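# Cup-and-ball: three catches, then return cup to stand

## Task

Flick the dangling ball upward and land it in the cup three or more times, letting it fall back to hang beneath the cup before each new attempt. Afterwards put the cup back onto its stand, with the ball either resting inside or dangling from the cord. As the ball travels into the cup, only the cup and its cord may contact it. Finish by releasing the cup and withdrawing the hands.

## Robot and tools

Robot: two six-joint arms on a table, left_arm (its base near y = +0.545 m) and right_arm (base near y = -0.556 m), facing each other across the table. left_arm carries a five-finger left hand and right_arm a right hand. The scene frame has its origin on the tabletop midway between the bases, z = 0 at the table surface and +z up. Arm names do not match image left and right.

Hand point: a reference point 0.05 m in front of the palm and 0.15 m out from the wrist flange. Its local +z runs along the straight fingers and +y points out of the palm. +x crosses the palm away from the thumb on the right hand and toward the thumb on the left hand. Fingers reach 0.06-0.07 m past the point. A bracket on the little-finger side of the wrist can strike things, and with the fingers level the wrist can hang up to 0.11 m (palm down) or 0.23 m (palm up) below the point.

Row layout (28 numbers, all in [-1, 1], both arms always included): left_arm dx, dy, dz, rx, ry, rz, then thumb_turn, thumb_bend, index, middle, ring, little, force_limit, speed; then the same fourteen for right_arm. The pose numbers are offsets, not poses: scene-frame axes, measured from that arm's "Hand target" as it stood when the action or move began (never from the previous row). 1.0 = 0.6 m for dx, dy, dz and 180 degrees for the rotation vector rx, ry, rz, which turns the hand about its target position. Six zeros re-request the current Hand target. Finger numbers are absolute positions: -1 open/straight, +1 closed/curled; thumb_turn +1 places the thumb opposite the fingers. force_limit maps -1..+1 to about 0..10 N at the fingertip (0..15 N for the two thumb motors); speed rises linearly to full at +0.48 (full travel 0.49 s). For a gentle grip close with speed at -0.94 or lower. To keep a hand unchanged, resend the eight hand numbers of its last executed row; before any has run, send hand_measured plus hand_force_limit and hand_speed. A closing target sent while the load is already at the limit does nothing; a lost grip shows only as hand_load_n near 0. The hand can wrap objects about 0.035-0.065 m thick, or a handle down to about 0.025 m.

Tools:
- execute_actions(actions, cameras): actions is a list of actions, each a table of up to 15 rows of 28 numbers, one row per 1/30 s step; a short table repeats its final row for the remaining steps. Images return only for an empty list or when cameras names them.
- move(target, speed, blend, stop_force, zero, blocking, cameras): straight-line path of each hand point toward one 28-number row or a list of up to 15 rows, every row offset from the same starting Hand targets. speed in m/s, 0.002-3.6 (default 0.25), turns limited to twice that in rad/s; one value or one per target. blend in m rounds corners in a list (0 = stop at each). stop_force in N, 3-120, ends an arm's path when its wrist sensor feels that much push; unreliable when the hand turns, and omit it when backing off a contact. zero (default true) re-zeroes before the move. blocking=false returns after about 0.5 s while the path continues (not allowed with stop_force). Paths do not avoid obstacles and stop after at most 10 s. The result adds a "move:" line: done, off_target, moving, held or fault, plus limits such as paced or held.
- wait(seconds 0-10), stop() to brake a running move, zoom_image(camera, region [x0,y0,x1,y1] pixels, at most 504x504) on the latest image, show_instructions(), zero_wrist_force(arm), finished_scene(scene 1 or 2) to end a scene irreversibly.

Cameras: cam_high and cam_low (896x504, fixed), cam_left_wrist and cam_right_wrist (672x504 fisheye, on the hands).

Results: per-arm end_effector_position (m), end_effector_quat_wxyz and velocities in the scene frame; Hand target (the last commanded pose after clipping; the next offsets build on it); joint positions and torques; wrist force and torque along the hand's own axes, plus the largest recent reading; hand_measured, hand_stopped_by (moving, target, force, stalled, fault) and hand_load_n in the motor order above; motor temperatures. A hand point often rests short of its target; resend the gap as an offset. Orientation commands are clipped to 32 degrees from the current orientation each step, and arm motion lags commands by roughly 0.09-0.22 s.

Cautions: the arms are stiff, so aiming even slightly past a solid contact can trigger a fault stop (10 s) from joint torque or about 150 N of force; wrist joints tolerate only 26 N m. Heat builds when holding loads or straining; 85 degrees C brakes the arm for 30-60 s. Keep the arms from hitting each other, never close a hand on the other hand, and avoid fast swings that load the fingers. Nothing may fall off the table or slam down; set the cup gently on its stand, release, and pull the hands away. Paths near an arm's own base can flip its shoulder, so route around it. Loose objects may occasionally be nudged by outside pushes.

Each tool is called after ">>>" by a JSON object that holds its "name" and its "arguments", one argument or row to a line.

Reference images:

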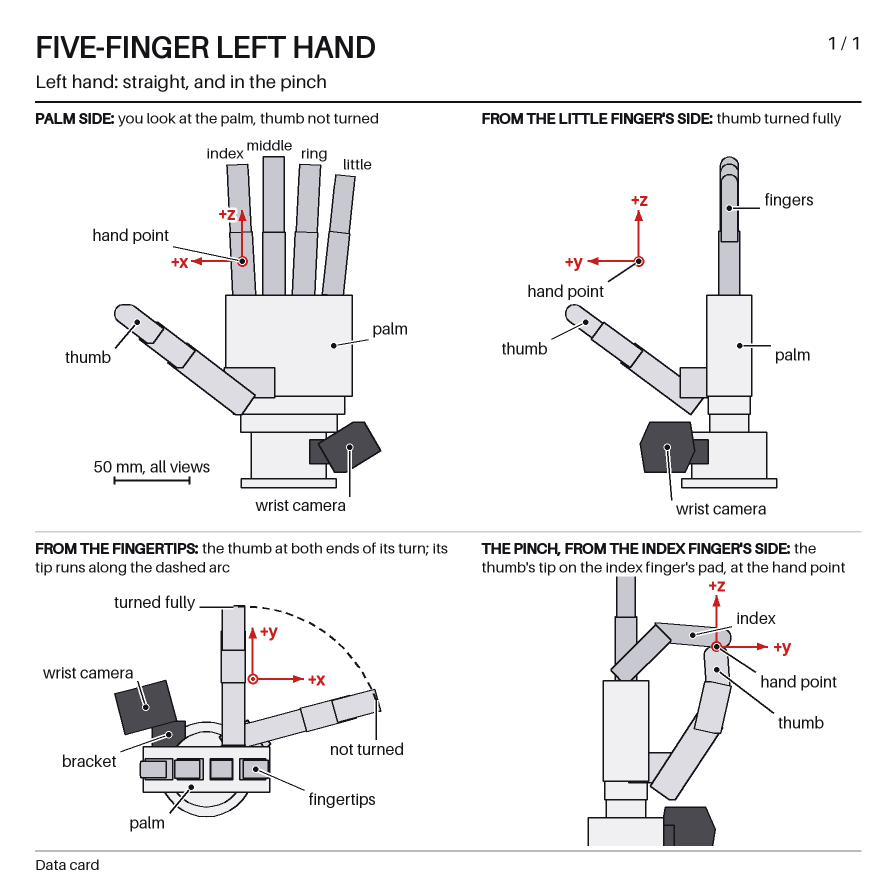

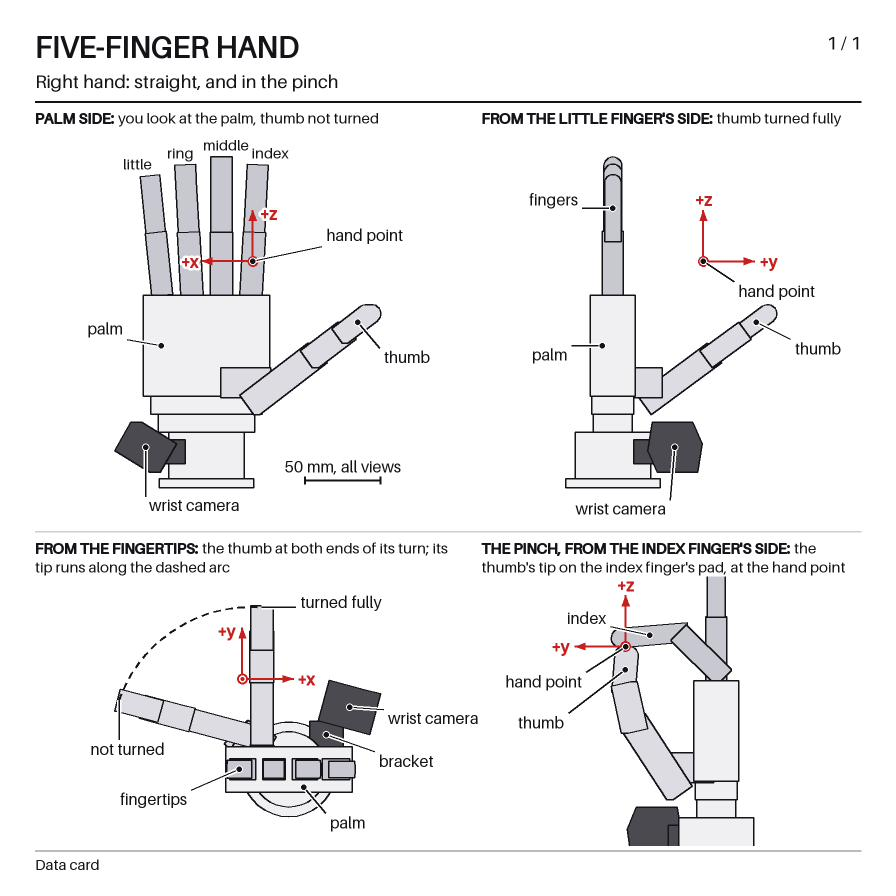

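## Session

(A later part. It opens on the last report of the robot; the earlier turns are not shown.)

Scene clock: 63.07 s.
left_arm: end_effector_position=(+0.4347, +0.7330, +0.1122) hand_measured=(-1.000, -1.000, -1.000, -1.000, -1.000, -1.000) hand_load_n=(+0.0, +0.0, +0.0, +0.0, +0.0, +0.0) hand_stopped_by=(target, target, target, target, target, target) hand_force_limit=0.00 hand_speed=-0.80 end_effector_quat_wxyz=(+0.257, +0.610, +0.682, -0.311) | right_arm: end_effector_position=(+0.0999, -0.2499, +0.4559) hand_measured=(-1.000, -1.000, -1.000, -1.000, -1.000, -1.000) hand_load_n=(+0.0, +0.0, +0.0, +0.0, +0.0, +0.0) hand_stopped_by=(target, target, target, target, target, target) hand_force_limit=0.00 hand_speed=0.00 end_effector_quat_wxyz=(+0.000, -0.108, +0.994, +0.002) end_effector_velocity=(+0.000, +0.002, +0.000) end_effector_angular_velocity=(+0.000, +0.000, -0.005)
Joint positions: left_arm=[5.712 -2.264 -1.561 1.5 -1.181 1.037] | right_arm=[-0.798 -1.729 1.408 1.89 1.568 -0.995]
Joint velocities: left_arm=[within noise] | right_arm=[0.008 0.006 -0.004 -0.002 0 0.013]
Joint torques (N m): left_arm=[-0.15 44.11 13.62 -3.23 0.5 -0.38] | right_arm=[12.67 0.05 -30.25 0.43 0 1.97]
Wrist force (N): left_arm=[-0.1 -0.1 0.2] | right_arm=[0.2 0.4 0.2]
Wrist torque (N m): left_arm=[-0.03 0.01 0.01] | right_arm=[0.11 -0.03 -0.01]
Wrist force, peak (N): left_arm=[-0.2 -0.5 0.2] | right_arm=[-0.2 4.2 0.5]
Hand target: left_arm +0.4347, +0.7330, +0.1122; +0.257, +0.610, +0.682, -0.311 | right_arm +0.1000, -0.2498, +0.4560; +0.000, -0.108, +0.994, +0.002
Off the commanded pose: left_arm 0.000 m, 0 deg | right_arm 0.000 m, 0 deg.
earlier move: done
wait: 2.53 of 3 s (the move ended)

>>> {"name": "move", "arguments": {
  "target": [0,0,0,0,0,0,-1,-1,-1,-1,-1,-1,0,-0.8, 0.29,0.14,-0.18,0.476,0.152,-0.0496,-1,-1,-1,-1,-1,-1,0,0],
  "speed": 0.3,
  "cameras": ["all"]
}}

>>> {"name": "zoom_image", "arguments": {
  "camera": "cam_right_wrist",
  "region": [170, 0, 660, 400]
}}

Scene clock: 83.47 s.
left_arm: end_effector_position=(+0.4347, +0.7330, +0.1122) hand_measured=(-1.000, -1.000, -1.000, -1.000, -1.000, -1.000) hand_load_n=(+0.0, +0.0, +0.0, +0.0, +0.0, +0.0) hand_stopped_by=(target, target, target, target, target, target) hand_force_limit=0.00 hand_speed=-0.80 end_effector_quat_wxyz=(+0.257, +0.610, +0.682, -0.311) | right_arm: end_effector_position=(+0.2739, -0.1658, +0.3480) hand_measured=(-1.000, -1.000, -1.000, -1.000, -1.000, -1.000) hand_load_n=(+0.0, +0.0, +0.0, +0.0, +0.0, +0.0) hand_stopped_by=(target, target, target, target, target, target) hand_force_limit=0.00 hand_speed=0.00 end_effector_quat_wxyz=(-0.141, -0.006, +0.707, +0.693)
Joint positions: left_arm=[5.712 -2.264 -1.561 1.5 -1.181 1.037] | right_arm=[-1.577 -1.261 2.512 1.893 0.195 -2.952]
Joint torques (N m): left_arm=[-0.95 45.52 14.24 -3.29 0.39 -0.29] | right_arm=[-7.09 -16.76 -19.35 1.95 -2.04 -1.42]
Wrist force (N): left_arm=[0.1 -0.4 -0.2] | right_arm=[0.3 -1.0 -0.6]
Wrist torque (N m): left_arm=[-0.06 -0.01 0.02] | right_arm=[-0.35 0.04 -0.12]
Wrist force, peak (N): left_arm=[-0.5 -0.7 -0.2] | right_arm=[-0.8 -1.7 -0.2]
Hand target: left_arm +0.4347, +0.7330, +0.1122; +0.257, +0.610, +0.682, -0.311 | right_arm +0.2740, -0.1658, +0.3480; -0.141, -0.006, +0.707, +0.693
Off the commanded pose: left_arm 0.000 m, 0 deg | right_arm 0.000 m, 0 deg.
move: done
camera_calibration:
cam_right_wrist: T_world_to_cam=[[-0.00914624, -0.00854252, 0.999922, -0.346599], [0.957911, -0.286997, 0.0063101, -0.305454], [0.286921, 0.957893, 0.0108079, 0.187623], [0, 0, 0, 1]] pos_world=[0.235595, -0.270348, 0.346472]

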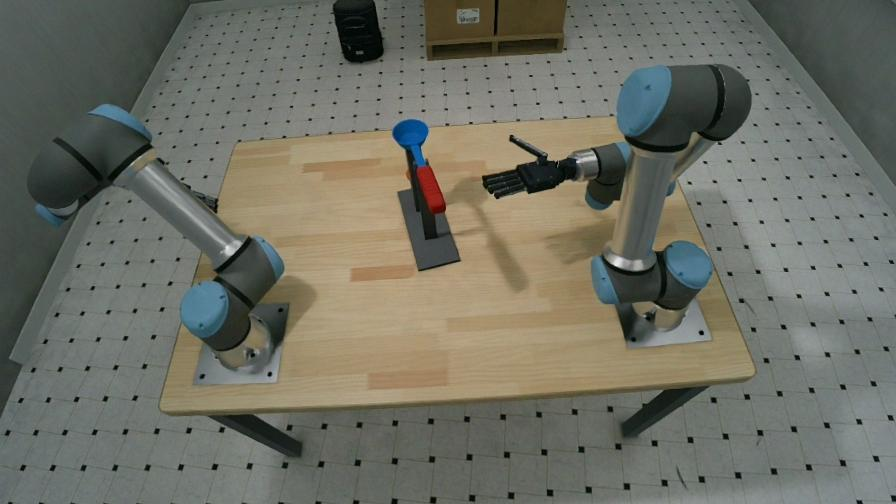

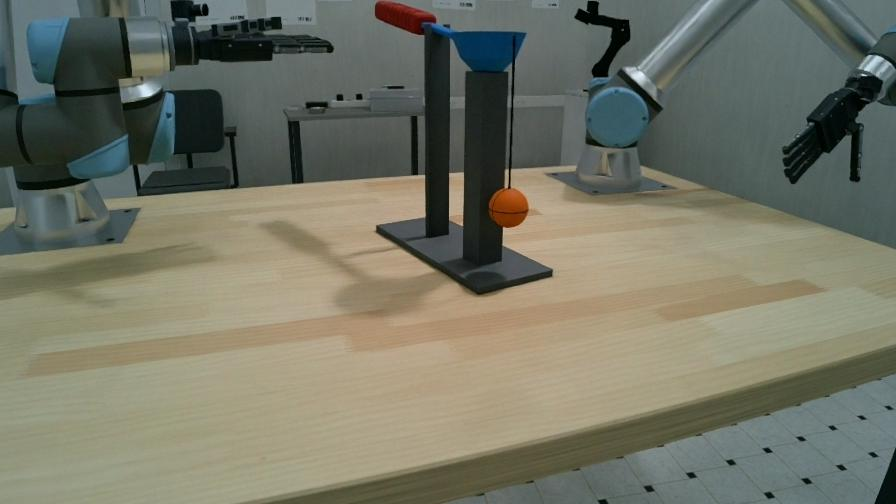

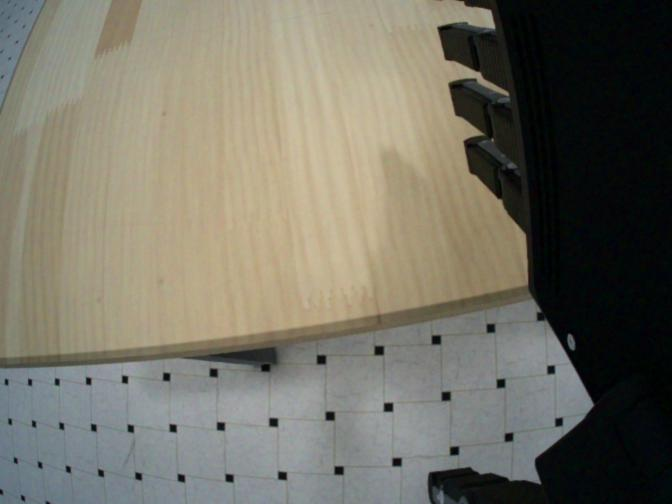

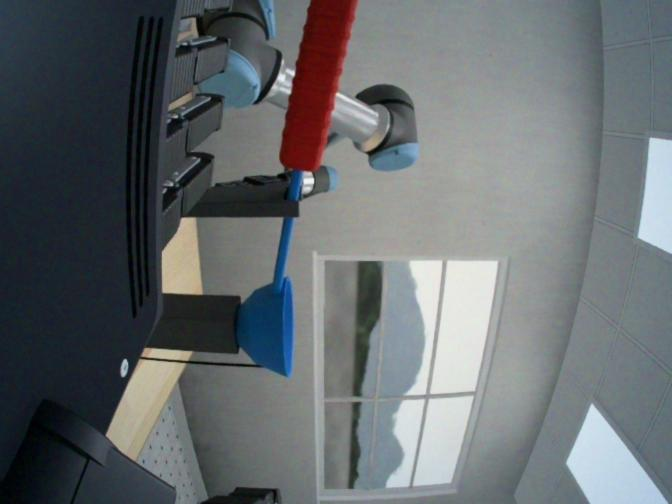

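Scaled by 1.029 from the camera's 672x504 image, which has a finer 960x720 frame.

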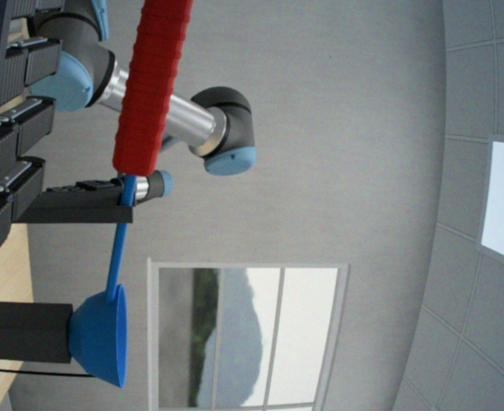

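>>> {"name": "move", "arguments": {
  "target": [0,0,0,0,0,0,-1,-1,-1,-1,-1,-1,0,-0.8, -0.0353,0.1283,-0.0025,0,0,0,1,-1,-1,-1,-1,-1,0,0],
  "speed": 0.2,
  "cameras": ["cam_right_wrist","cam_low"]
}}

>>> {"name": "zoom_image", "arguments": {
  "camera": "cam_low",
  "region": [270, 0, 550, 120]
}}

Scene clock: 89.00 s.
left_arm: end_effector_position=(+0.4347, +0.7330, +0.1122) hand_measured=(-1.000, -1.000, -1.000, -1.000, -1.000, -1.000) hand_load_n=(+0.0, +0.0, +0.0, +0.0, +0.0, +0.0) hand_stopped_by=(target, target, target, target, target, target) hand_force_limit=0.00 hand_speed=-0.80 end_effector_quat_wxyz=(+0.257, +0.610, +0.682, -0.311) | right_arm: end_effector_position=(+0.2528, -0.0889, +0.3465) hand_measured=(+1.000, -1.000, -1.000, -1.000, -1.000, -1.000) hand_load_n=(+0.5, +0.0, +0.0, +0.0, +0.0, +0.0) hand_stopped_by=(target, target, target, target, target, target) hand_force_limit=0.00 hand_speed=0.00 end_effector_quat_wxyz=(-0.141, -0.006, +0.707, +0.693)
Joint positions: left_arm=[5.712 -2.264 -1.561 1.5 -1.181 1.037] | right_arm=[-1.281 -1.215 2.43 1.924 -0.101 -2.947]
Joint torques (N m): left_arm=[-0.75 45.21 13.79 -3.04 0.38 -0.19] | right_arm=[11.45 -33.73 -8.06 -1.86 -2.09 2.15]
Wrist force (N): left_arm=[0.0 0.0 0.0] | right_arm=[0.4 -1.1 -0.3]
Wrist torque (N m): left_arm=[-0.01 0.00 0.00] | right_arm=[-0.38 0.00 -0.13]
Wrist force, peak (N): left_arm=[-0.4 -0.5 0.1] | right_arm=[-0.1 -1.1 -2.1]
Hand target: left_arm +0.4347, +0.7330, +0.1122; +0.257, +0.610, +0.682, -0.311 | right_arm +0.2528, -0.0889, +0.3465; -0.141, -0.006, +0.707, +0.693
Off the commanded pose: left_arm 0.000 m, 0 deg | right_arm 0.000 m, 0 deg.
move: done
camera_calibration:
cam_right_wrist: T_world_to_cam=[[-0.00914848, -0.00853912, 0.999922, -0.344634], [0.957856, -0.28718, 0.00631116, -0.263187], [0.287104, 0.957839, 0.0108065, 0.119981], [0, 0, 0, 1]] pos_world=[0.214496, -0.193448, 0.344972]
Images, in order (width x height): cam_low 896x504, cam_right_wrist 672x504.

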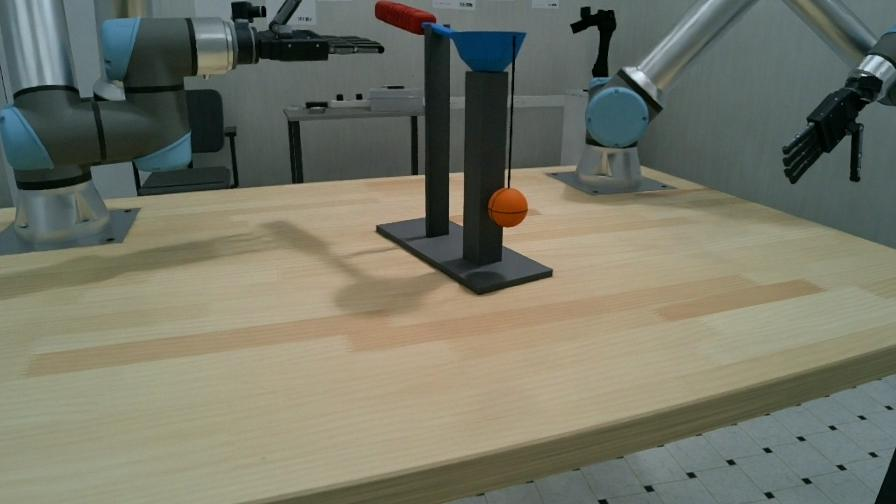

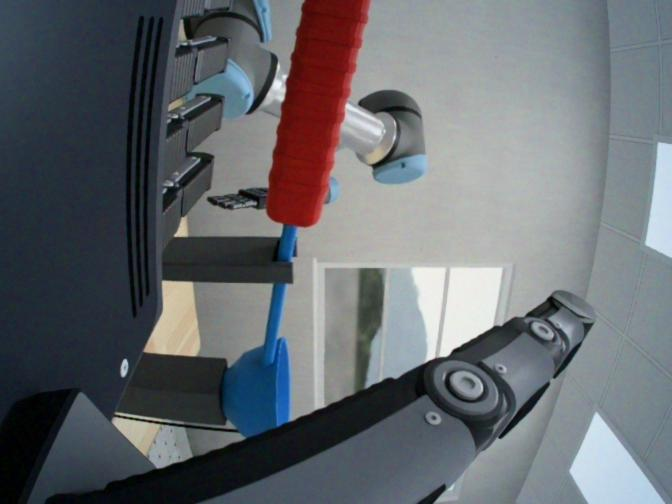

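Scaled by 1.800 from the camera's 896x504 image, which has a finer 1280x720 frame.

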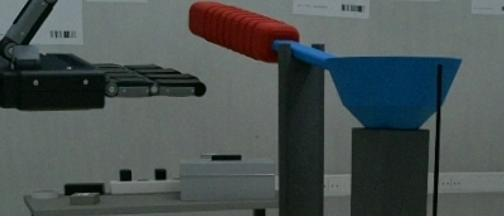

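>>> {"name": "move", "arguments": {
  "target": [0,0,0,0,0,0,-1,-1,-1,-1,-1,-1,0,-0.8, -0.0485,0.2283,0,0,0,0,1,-1,-1,-1,-1,-1,0,0],
  "speed": 0.1,
  "stop_force": 8,
  "cameras": ["all"]
}}

>>> {"name": "zoom_image", "arguments": {
  "camera": "cam_low",
  "region": [300, 0, 580, 120]
}}

>>> {"name": "zoom_image", "arguments": {
  "camera": "cam_high",
  "region": [350, 90, 550, 270]
}}

Scene clock: 93.47 s.
left_arm: end_effector_position=(+0.4347, +0.7330, +0.1122) hand_measured=(-1.000, -1.000, -1.000, -1.000, -1.000, -1.000) hand_load_n=(+0.0, +0.0, +0.0, +0.0, +0.0, +0.0) hand_stopped_by=(target, target, target, target, target, target) hand_force_limit=0.00 hand_speed=-0.80 end_effector_quat_wxyz=(+0.257, +0.610, +0.682, -0.311) | right_arm: end_effector_position=(+0.2237, +0.0481, +0.3465) hand_measured=(+1.000, -1.000, -1.000, -1.000, -1.000, -1.000) hand_load_n=(+0.0, +0.0, +0.0, +0.0, +0.0, +0.0) hand_stopped_by=(target, target, target, target, target, target) hand_force_limit=0.00 hand_speed=0.00 end_effector_quat_wxyz=(-0.141, -0.006, +0.707, +0.693)
Joint positions: left_arm=[5.712 -2.264 -1.561 1.5 -1.181 1.037] | right_arm=[-0.877 -1.09 2.169 2.061 -0.505 -2.95]
Joint torques (N m): left_arm=[-0.73 45.86 13.83 -3.02 0.38 -0.29] | right_arm=[10.05 -41.15 -16.02 -1.44 -1.74 -0.43]
Wrist force (N): left_arm=[0.1 -0.3 0.0] | right_arm=[0.9 -1.0 -0.5]
Wrist torque (N m): left_arm=[-0.05 -0.01 0.02] | right_arm=[-0.36 -0.07 0.08]
Wrist force, peak (N): left_arm=[-0.4 -0.4 0.1] | right_arm=[0.4 -1.1 -1.2]
Hand target: left_arm +0.4347, +0.7330, +0.1122; +0.257, +0.610, +0.682, -0.311 | right_arm +0.2237, +0.0481, +0.3465; -0.141, -0.006, +0.707, +0.693
Off the commanded pose: left_arm 0.000 m, 0 deg | right_arm 0.000 m, 0 deg.
move: done
camera_calibration:
cam_right_wrist: T_world_to_cam=[[-0.00924401, -0.00850967, 0.999921, -0.343711], [0.957855, -0.287182, 0.00641109, -0.196004], [0.287105, 0.957838, 0.0108057, -0.00288801], [0, 0, 0, 1]] pos_world=[0.185395, -0.0564474, 0.344972]

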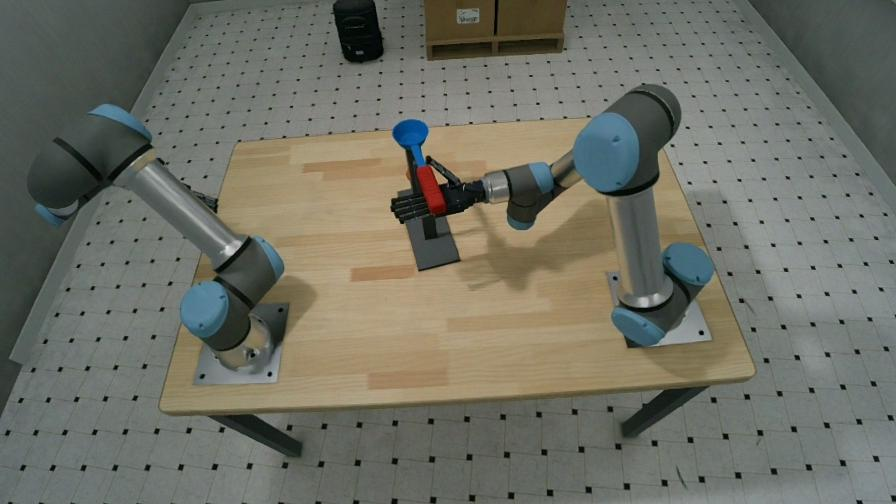

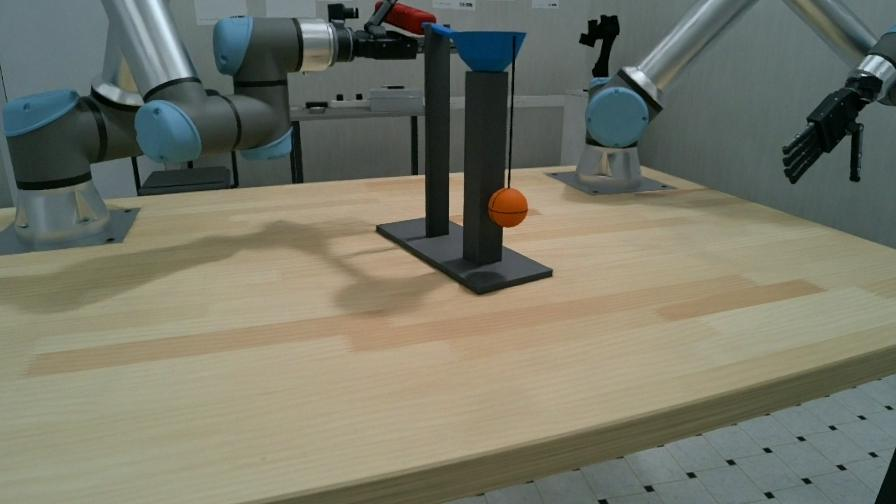

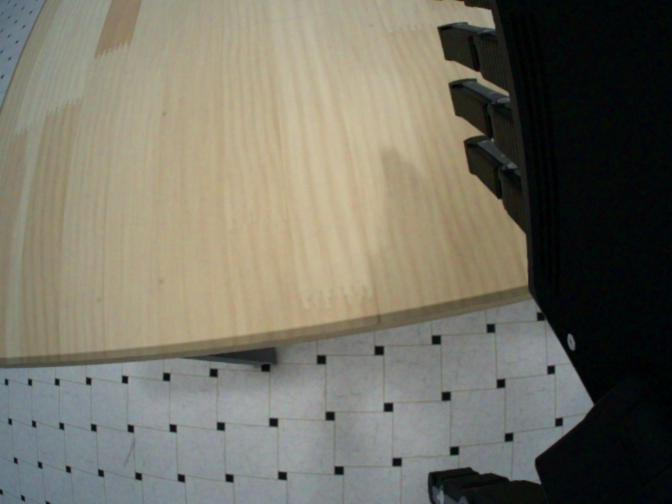

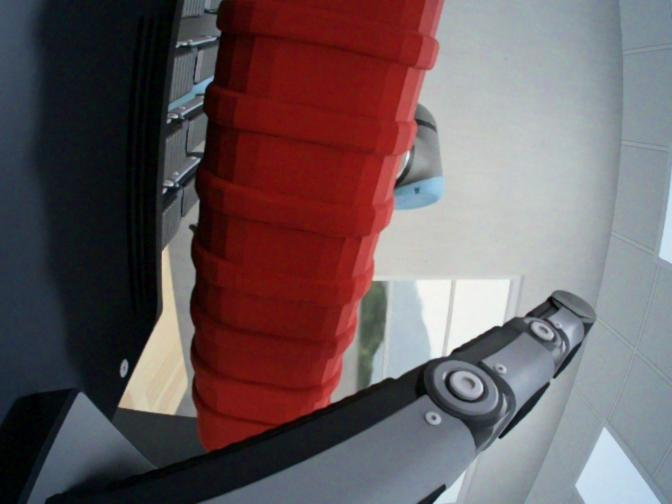

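Scaled by 1.800 from the camera's 896x504 image, which has a finer 1280x720 frame.

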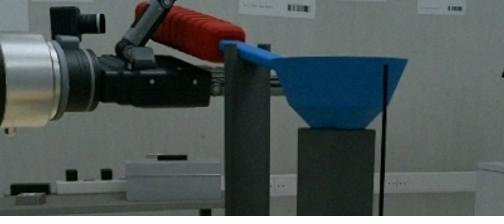

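Scaled by 2.520 from the camera's 896x504 image, which has a finer 1280x720 frame.

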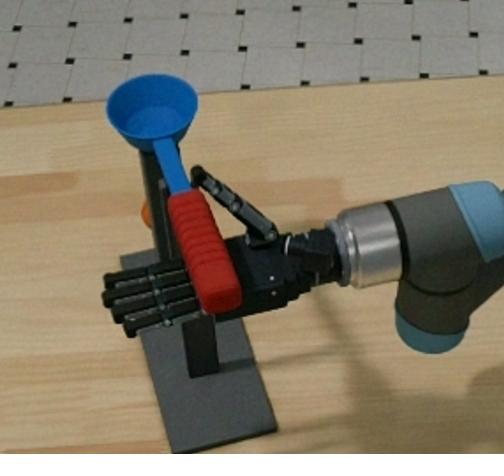

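>>> {"name": "move", "arguments": {
  "target": [0,0,0,0,0,0,-1,-1,-1,-1,-1,-1,0,-0.8, 0.0046,0.001,0.0242,0,0,0,1,-1,-1,-1,-1,-1,0,0],
  "speed": 0.02,
  "stop_force": 3,
  "cameras": ["cam_right_wrist","cam_low"]
}}

Scene clock: 96.10 s.
left_arm: end_effector_position=(+0.4347, +0.7330, +0.1122) hand_measured=(-1.000, -1.000, -1.000, -1.000, -1.000, -1.000) hand_load_n=(+0.0, +0.0, +0.0, +0.0, +0.0, +0.0) hand_stopped_by=(target, target, target, target, target, target) hand_force_limit=0.00 hand_speed=-0.80 end_effector_quat_wxyz=(+0.257, +0.610, +0.682, -0.311) | right_arm: end_effector_position=(+0.2265, +0.0487, +0.3610) hand_measured=(+1.000, -1.000, -1.000, -1.000, -1.000, -1.000) hand_load_n=(+0.0, +0.0, +0.0, +0.0, +0.0, +0.0) hand_stopped_by=(target, target, target, target, target, target) hand_force_limit=0.00 hand_speed=0.00 end_effector_quat_wxyz=(-0.141, -0.006, +0.707, +0.693)
Joint positions: left_arm=[5.712 -2.264 -1.561 1.5 -1.181 1.037] | right_arm=[-0.881 -1.123 2.159 2.104 -0.502 -2.95]
Joint torques (N m): left_arm=[-0.17 45.73 13.22 -3.16 0.55 -0.32] | right_arm=[5.41 -16.86 -1.72 -2.68 -1.69 -1.84]
Wrist force (N): left_arm=[0.0 -0.2 0.2] | right_arm=[0.3 -3.0 -0.4]
Wrist torque (N m): left_arm=[-0.06 0.01 0.01] | right_arm=[-0.47 0.03 0.04]
Wrist force, peak (N): left_arm=[-0.3 -0.5 0.1] | right_arm=[0.7 -3.1 0.0]
Hand target: left_arm +0.4347, +0.7330, +0.1122; +0.257, +0.610, +0.682, -0.311 | right_arm +0.2265, +0.0487, +0.3610; -0.141, -0.006, +0.707, +0.693
Off the commanded pose: left_arm 0.000 m, 0 deg | right_arm 0.000 m, 0 deg.
move: done
camera_calibration:
cam_right_wrist: T_world_to_cam=[[-0.00924401, -0.00850967, 0.999921, -0.358279], [0.957855, -0.287182, 0.00641109, -0.198607], [0.287105, 0.957838, 0.0108057, -0.00442437], [0, 0, 0, 1]] pos_world=[0.188195, -0.0558474, 0.359572]
Images, in order (width x height): cam_low 896x504, cam_right_wrist 672x504.

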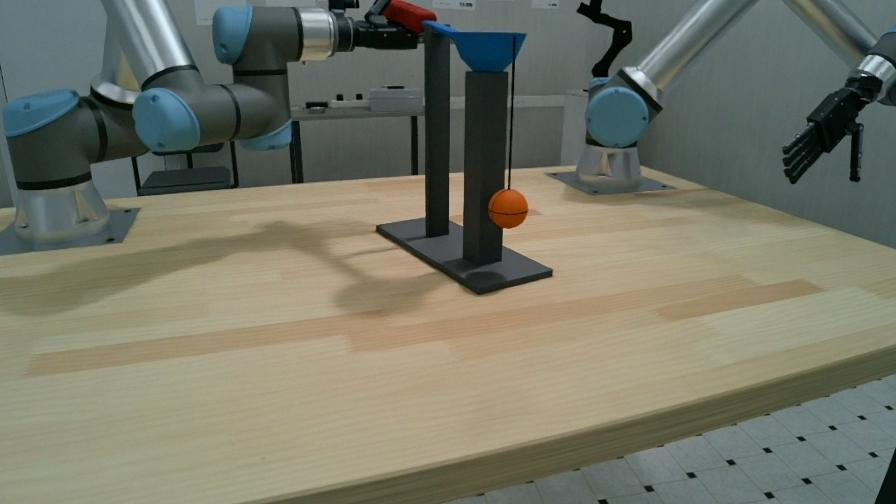

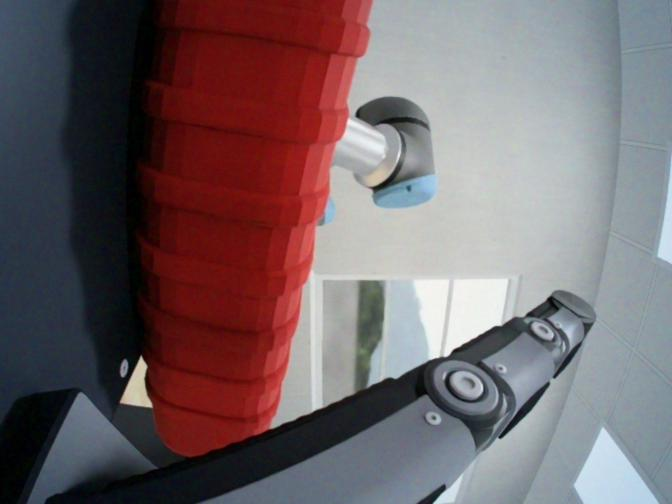

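>>> {"name": "move", "arguments": {
  "target": [0,0,0,0,0,0,-1,-1,-1,-1,-1,-1,0,-0.8, 0,0,0,0,0,0,1,-1,1,1,1,1,-0.2,-0.85],
  "cameras": ["cam_right_wrist","cam_low","cam_high"]
}}

>>> {"name": "zoom_image", "arguments": {
  "camera": "cam_low",
  "region": [300, 0, 580, 120]
}}

>>> {"name": "zoom_image", "arguments": {
  "camera": "cam_high",
  "region": [370, 100, 490, 230]
}}

Scene clock: 101.73 s.
left_arm: end_effector_position=(+0.4347, +0.7330, +0.1122) hand_measured=(-1.000, -1.000, -1.000, -1.000, -1.000, -1.000) hand_load_n=(+0.0, +0.0, +0.0, +0.0, +0.0, +0.0) hand_stopped_by=(target, target, target, target, target, target) hand_force_limit=0.00 hand_speed=-0.80 end_effector_quat_wxyz=(+0.257, +0.610, +0.682, -0.311) | right_arm: end_effector_position=(+0.2265, +0.0487, +0.3610) hand_measured=(+1.000, -1.000, +0.668, +0.696, +0.738, +0.778) hand_load_n=(+0.0, +0.0, +0.5, +0.0, +0.0, +3.0) hand_stopped_by=(target, target, force, force, force, force) hand_force_limit=-0.20 hand_speed=-0.85 end_effector_quat_wxyz=(-0.141, -0.006, +0.707, +0.693)
Joint positions: left_arm=[5.712 -2.264 -1.561 1.5 -1.181 1.037] | right_arm=[-0.88 -1.123 2.159 2.104 -0.502 -2.95]
Joint torques (N m): left_arm=[-0.96 45.73 14.34 -3.06 0.41 -0.37] | right_arm=[8.23 -19.78 -12.96 -0.78 -1.73 -1.75]
Wrist force (N): left_arm=[-0.2 -0.1 0.3] | right_arm=[-0.1 -4.0 -0.2]
Wrist torque (N m): left_arm=[-0.04 0.04 -0.01] | right_arm=[-0.49 0.03 0.28]
Wrist force, peak (N): left_arm=[-0.7 -0.1 0.1] | right_arm=[0.0 -4.5 -0.2]
Hand target: left_arm +0.4347, +0.7330, +0.1122; +0.257, +0.610, +0.682, -0.311 | right_arm +0.2265, +0.0487, +0.3610; -0.141, -0.006, +0.707, +0.693
Off the commanded pose: left_arm 0.000 m, 0 deg | right_arm 0.000 m, 0 deg.
move: done
camera_calibration:
cam_right_wrist: T_world_to_cam=[[-0.00924401, -0.00850967, 0.999921, -0.358279], [0.957855, -0.287182, 0.00641109, -0.198607], [0.287105, 0.957838, 0.0108057, -0.00442437], [0, 0, 0, 1]] pos_world=[0.188195, -0.0558474, 0.359572]
Images, in order (width x height): cam_high 896x504, cam_low 896x504, cam_right_wrist 672x504.

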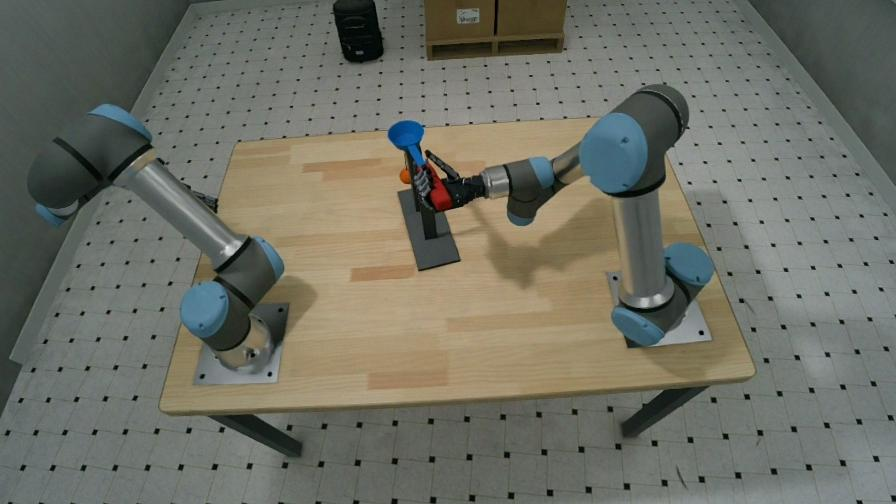

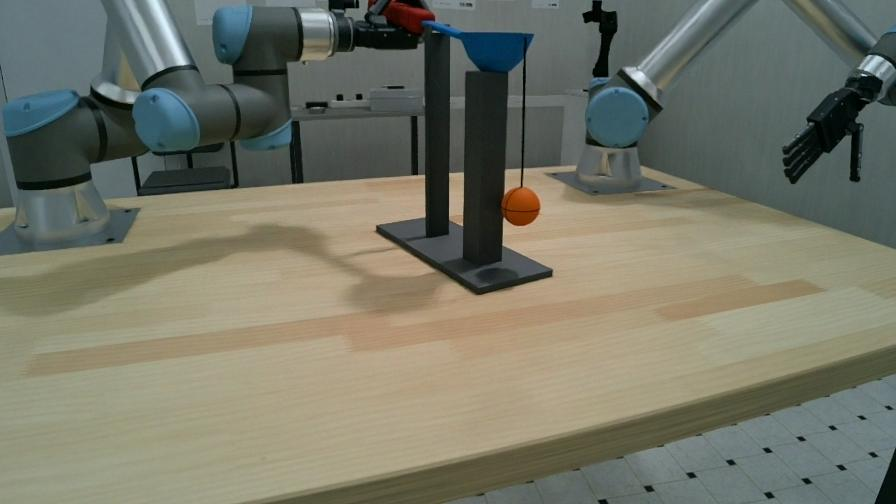

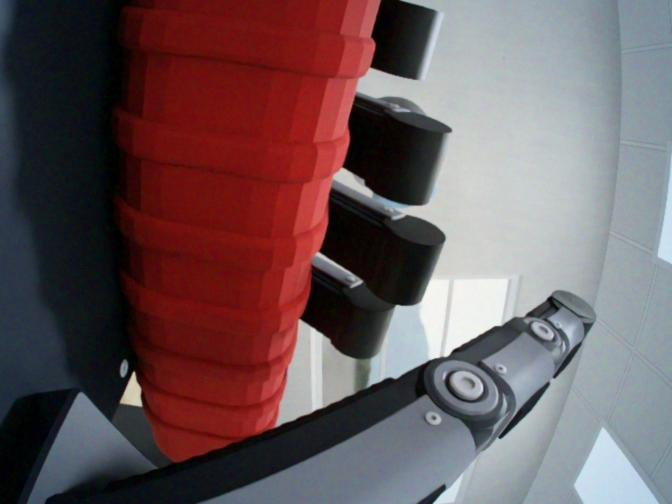

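Scaled by 1.800 from the camera's 896x504 image, which has a finer 1280x720 frame.

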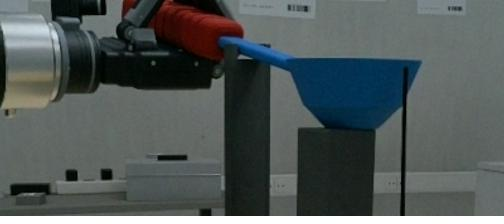

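Scaled by 3.877 from the camera's 896x504 image, which has a finer 1280x720 frame.

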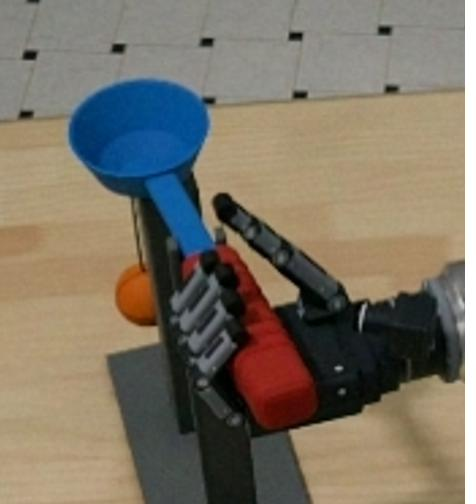

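>>> {"name": "move", "arguments": {
  "target": [0,0,0,0,0,0,-1,-1,-1,-1,-1,-1,0,-0.8, 0,0,0,0,0,0,1,1,1,1,1,1,-0.2,-0.85],
  "cameras": ["cam_right_wrist","cam_high"]
}}

>>> {"name": "zoom_image", "arguments": {
  "camera": "cam_high",
  "region": [370, 100, 490, 230]
}}

Scene clock: 105.00 s.
left_arm: end_effector_position=(+0.4347, +0.7330, +0.1122) hand_measured=(-1.000, -1.000, -1.000, -1.000, -1.000, -1.000) hand_load_n=(+0.0, +0.0, +0.0, +0.0, +0.5, +0.0) hand_stopped_by=(target, target, target, target, target, target) hand_force_limit=0.00 hand_speed=-0.80 end_effector_quat_wxyz=(+0.257, +0.610, +0.682, -0.311) | right_arm: end_effector_position=(+0.2265, +0.0487, +0.3610) hand_measured=(+1.000, -0.510, +0.668, +0.696, +0.738, +0.778) hand_load_n=(+1.0, +6.5, +1.0, +0.0, +0.0, +2.5) hand_stopped_by=(target, force, force, force, force, force) hand_force_limit=-0.20 hand_speed=-0.85 end_effector_quat_wxyz=(-0.141, -0.006, +0.707, +0.693)
Joint positions: left_arm=[5.712 -2.264 -1.561 1.5 -1.181 1.037] | right_arm=[-0.88 -1.123 2.159 2.104 -0.502 -2.95]
Joint torques (N m): left_arm=[-0.37 46.26 14.43 -3.24 0.37 -0.28] | right_arm=[10.16 -20.93 -21.24 -0.1 -1.77 -1.65]
Wrist force (N): left_arm=[0.0 -0.2 0.2] | right_arm=[-0.3 -4.0 -0.4]
Wrist torque (N m): left_arm=[-0.05 0.01 0.00] | right_arm=[-0.48 0.09 0.26]
Wrist force, peak (N): left_arm=[0.0 -0.5 -0.3] | right_arm=[-0.2 -4.6 0.0]
Hand target: left_arm +0.4347, +0.7330, +0.1122; +0.257, +0.610, +0.682, -0.311 | right_arm +0.2265, +0.0487, +0.3610; -0.141, -0.006, +0.707, +0.693
Off the commanded pose: left_arm 0.000 m, 0 deg | right_arm 0.000 m, 0 deg.
move: done
camera_calibration:
cam_right_wrist: T_world_to_cam=[[-0.00924401, -0.00850967, 0.999921, -0.358279], [0.957855, -0.287182, 0.00641109, -0.198607], [0.287105, 0.957838, 0.0108057, -0.00442437], [0, 0, 0, 1]] pos_world=[0.188195, -0.0558474, 0.359572]
Images, in order (width x height): cam_high 896x504, cam_right_wrist 672x504.

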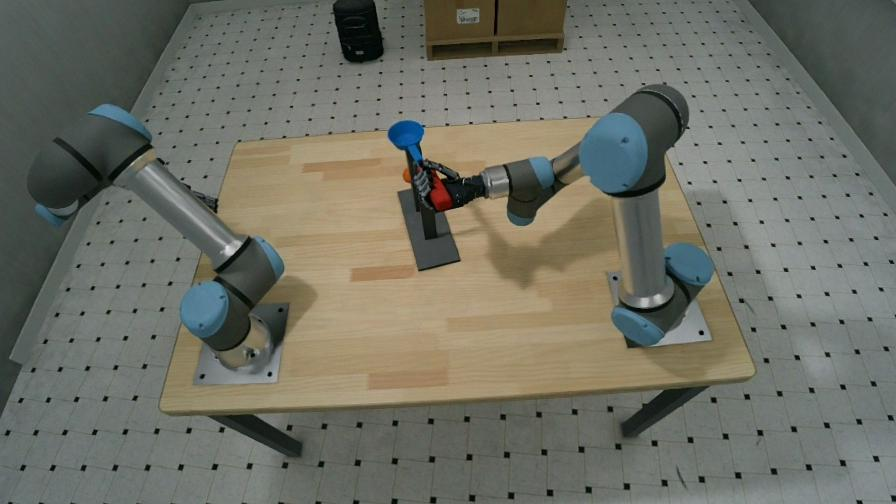

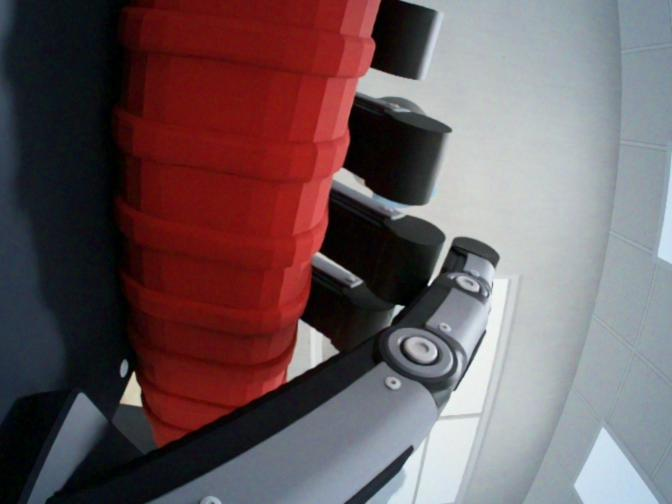

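Scaled by 3.877 from the camera's 896x504 image, which has a finer 1280x720 frame.

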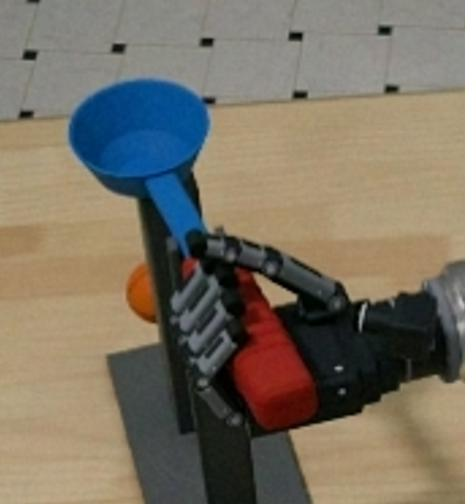

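>>> {"name": "move", "arguments": {
  "target": [0,0,0,0,0,0,-1,-1,-1,-1,-1,-1,0,-0.8, 0,0,0,0,0,0,1,0.98,0.98,0.98,0.98,0.98,0.5,-0.85],
  "cameras": ["cam_right_wrist"]
}}

Scene clock: 106.10 s.
left_arm: end_effector_position=(+0.4347, +0.7330, +0.1122) hand_measured=(-1.000, -1.000, -1.000, -1.000, -1.000, -1.000) hand_load_n=(+0.0, +0.0, +0.0, +0.0, +0.0, +0.0) hand_stopped_by=(target, target, target, target, target, target) hand_force_limit=0.00 hand_speed=-0.80 end_effector_quat_wxyz=(+0.257, +0.610, +0.682, -0.311) | right_arm: end_effector_position=(+0.2265, +0.0487, +0.3610) hand_measured=(+1.000, -0.494, +0.720, +0.706, +0.804, +0.846) hand_load_n=(+1.5, +12.0, +7.5, +9.5, +9.0, +9.5) hand_stopped_by=(target, force, force, force, force, force) hand_force_limit=0.50 hand_speed=-0.85 end_effector_quat_wxyz=(-0.141, -0.006, +0.707, +0.693)
Joint positions: left_arm=[5.712 -2.264 -1.561 1.5 -1.181 1.037] | right_arm=[-0.88 -1.123 2.159 2.104 -0.502 -2.95]
Joint torques (N m): left_arm=[-0.77 46.02 13.53 -3.23 0.45 -0.28] | right_arm=[9.45 -21.33 -23.72 0.21 -1.74 -1.77]
Wrist force (N): left_arm=[-0.2 -0.1 0.2] | right_arm=[-0.2 -4.9 0.0]
Wrist torque (N m): left_arm=[-0.03 0.03 0.00] | right_arm=[-0.58 0.01 0.37]
Wrist force, peak (N): left_arm=[0.2 -0.2 0.5] | right_arm=[-0.3 -5.0 0.0]
Hand target: left_arm +0.4347, +0.7330, +0.1122; +0.257, +0.610, +0.682, -0.311 | right_arm +0.2265, +0.0487, +0.3610; -0.141, -0.006, +0.707, +0.693
Off the commanded pose: left_arm 0.000 m, 0 deg | right_arm 0.000 m, 0 deg.
move: done
camera_calibration:
cam_right_wrist: T_world_to_cam=[[-0.00924401, -0.00850967, 0.999921, -0.358279], [0.957855, -0.287182, 0.00641109, -0.198607], [0.287105, 0.957838, 0.0108057, -0.00442437], [0, 0, 0, 1]] pos_world=[0.188195, -0.0558474, 0.359572]
Images, in order (width x height): cam_right_wrist 672x504.

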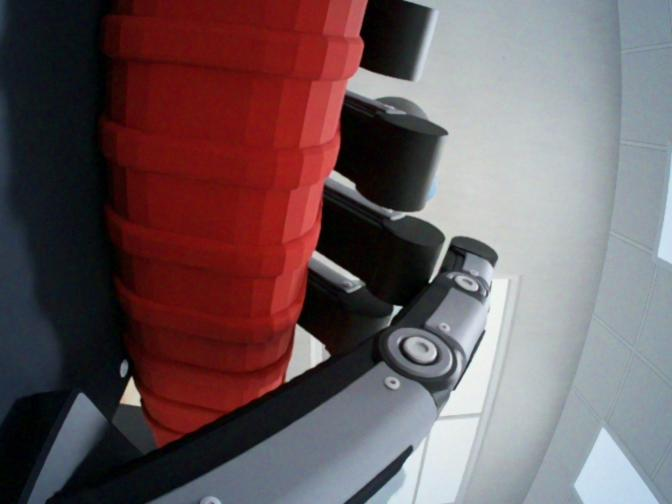

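>>> {"name": "move", "arguments": {
  "target": [0,0,0,0,0,0,-1,-1,-1,-1,-1,-1,0,-0.8, 0,0,0.33,0,0,0,1,0.98,0.98,0.98,0.98,0.98,0.5,-0.85],
  "speed": 0.12,
  "cameras": ["all"]
}}

>>> {"name": "zoom_image", "arguments": {
  "camera": "cam_low",
  "region": [300, 0, 600, 240]
}}

>>> {"name": "zoom_image", "arguments": {
  "camera": "cam_high",
  "region": [350, 30, 550, 230]
}}

Scene clock: 109.43 s.
left_arm: end_effector_position=(+0.4347, +0.7330, +0.1122) hand_measured=(-1.000, -1.000, -1.000, -1.000, -1.000, -1.000) hand_load_n=(+0.5, +0.0, +0.0, +0.0, +0.0, -0.5) hand_stopped_by=(target, target, target, target, target, target) hand_force_limit=0.00 hand_speed=-0.80 end_effector_quat_wxyz=(+0.257, +0.610, +0.682, -0.311) | right_arm: end_effector_position=(+0.2265, +0.0487, +0.5590) hand_measured=(+1.000, -0.494, +0.720, +0.706, +0.804, +0.846) hand_load_n=(+1.5, +12.0, +7.5, +9.5, +9.0, +9.5) hand_stopped_by=(target, force, force, force, force, force) hand_force_limit=0.50 hand_speed=-0.85 end_effector_quat_wxyz=(-0.140, -0.006, +0.707, +0.693)
Joint positions: left_arm=[5.712 -2.264 -1.561 1.5 -1.181 1.037] | right_arm=[-0.881 -1.487 1.964 2.664 -0.502 -2.95]
Joint torques (N m): left_arm=[-0.88 46.71 14.6 -3.18 0.48 -0.25] | right_arm=[-0.01 -16.5 -18.21 0.03 -0.35 0.9]
Wrist force (N): left_arm=[0.1 -0.1 -0.2] | right_arm=[-0.3 -4.9 -0.3]
Wrist torque (N m): left_arm=[0.00 -0.03 0.02] | right_arm=[-0.57 0.02 0.33]
Wrist force, peak (N): left_arm=[-0.3 0.4 0.3] | right_arm=[-0.7 -6.7 -0.1]
Hand target: left_arm +0.4347, +0.7330, +0.1122; +0.257, +0.610, +0.682, -0.311 | right_arm +0.2265, +0.0487, +0.5590; -0.141, -0.006, +0.707, +0.693
Off the commanded pose: left_arm 0.000 m, 0 deg | right_arm 0.000 m, 0 deg.
move: done
camera_calibration:
cam_right_wrist: T_world_to_cam=[[-0.00962047, -0.00870882, 0.999916, -0.556201], [0.957877, -0.287099, 0.0067155, -0.200044], [0.287016, 0.957861, 0.011104, -0.00671042], [0, 0, 0, 1]] pos_world=[0.188193, -0.0558486, 0.557572]

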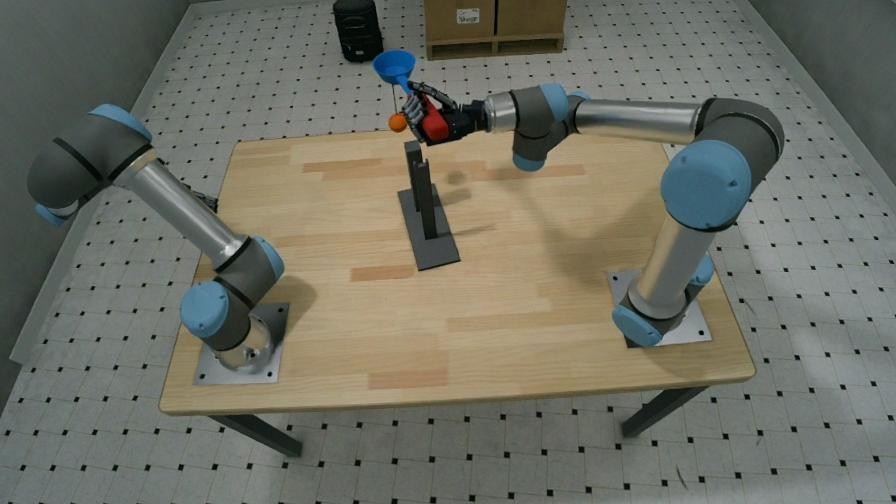

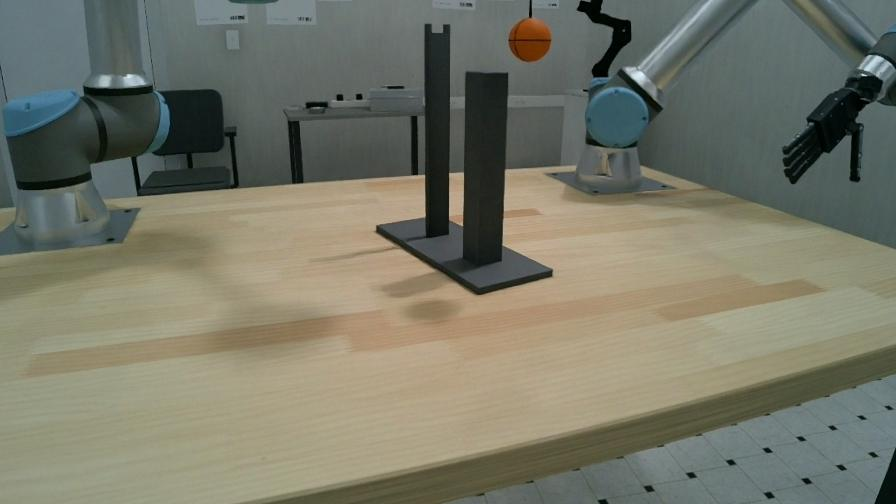

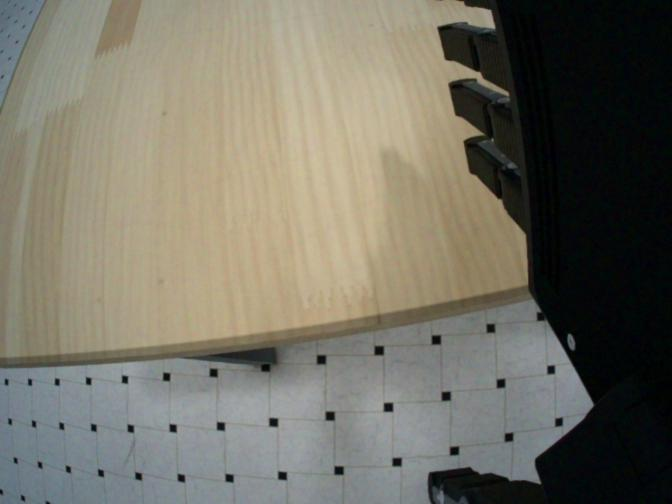

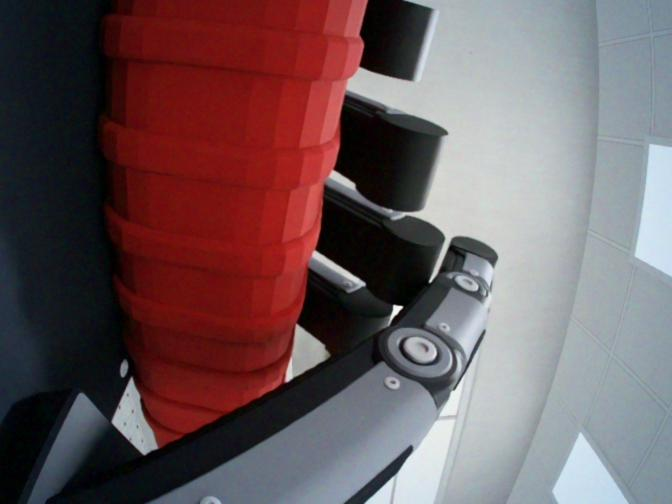

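Scaled by 1.680 from the camera's 896x504 image, which has a finer 1280x720 frame.

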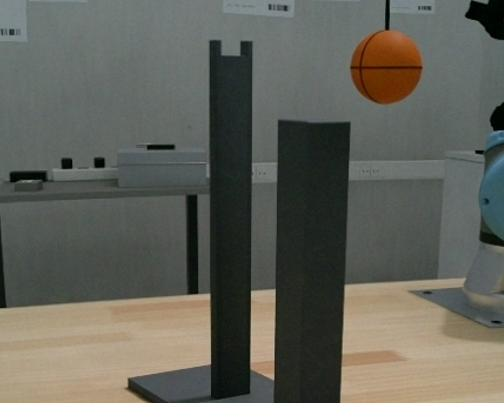

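Scaled by 2.520 from the camera's 896x504 image, which has a finer 1280x720 frame.

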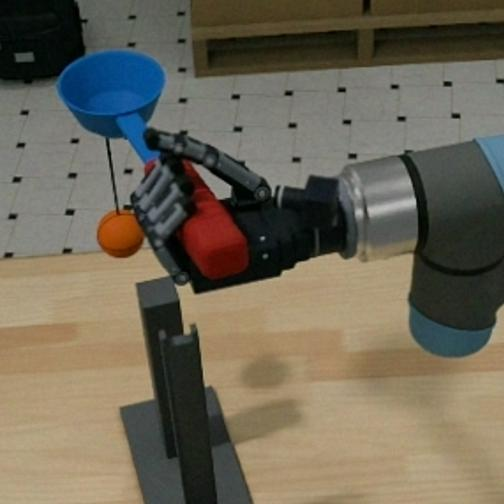

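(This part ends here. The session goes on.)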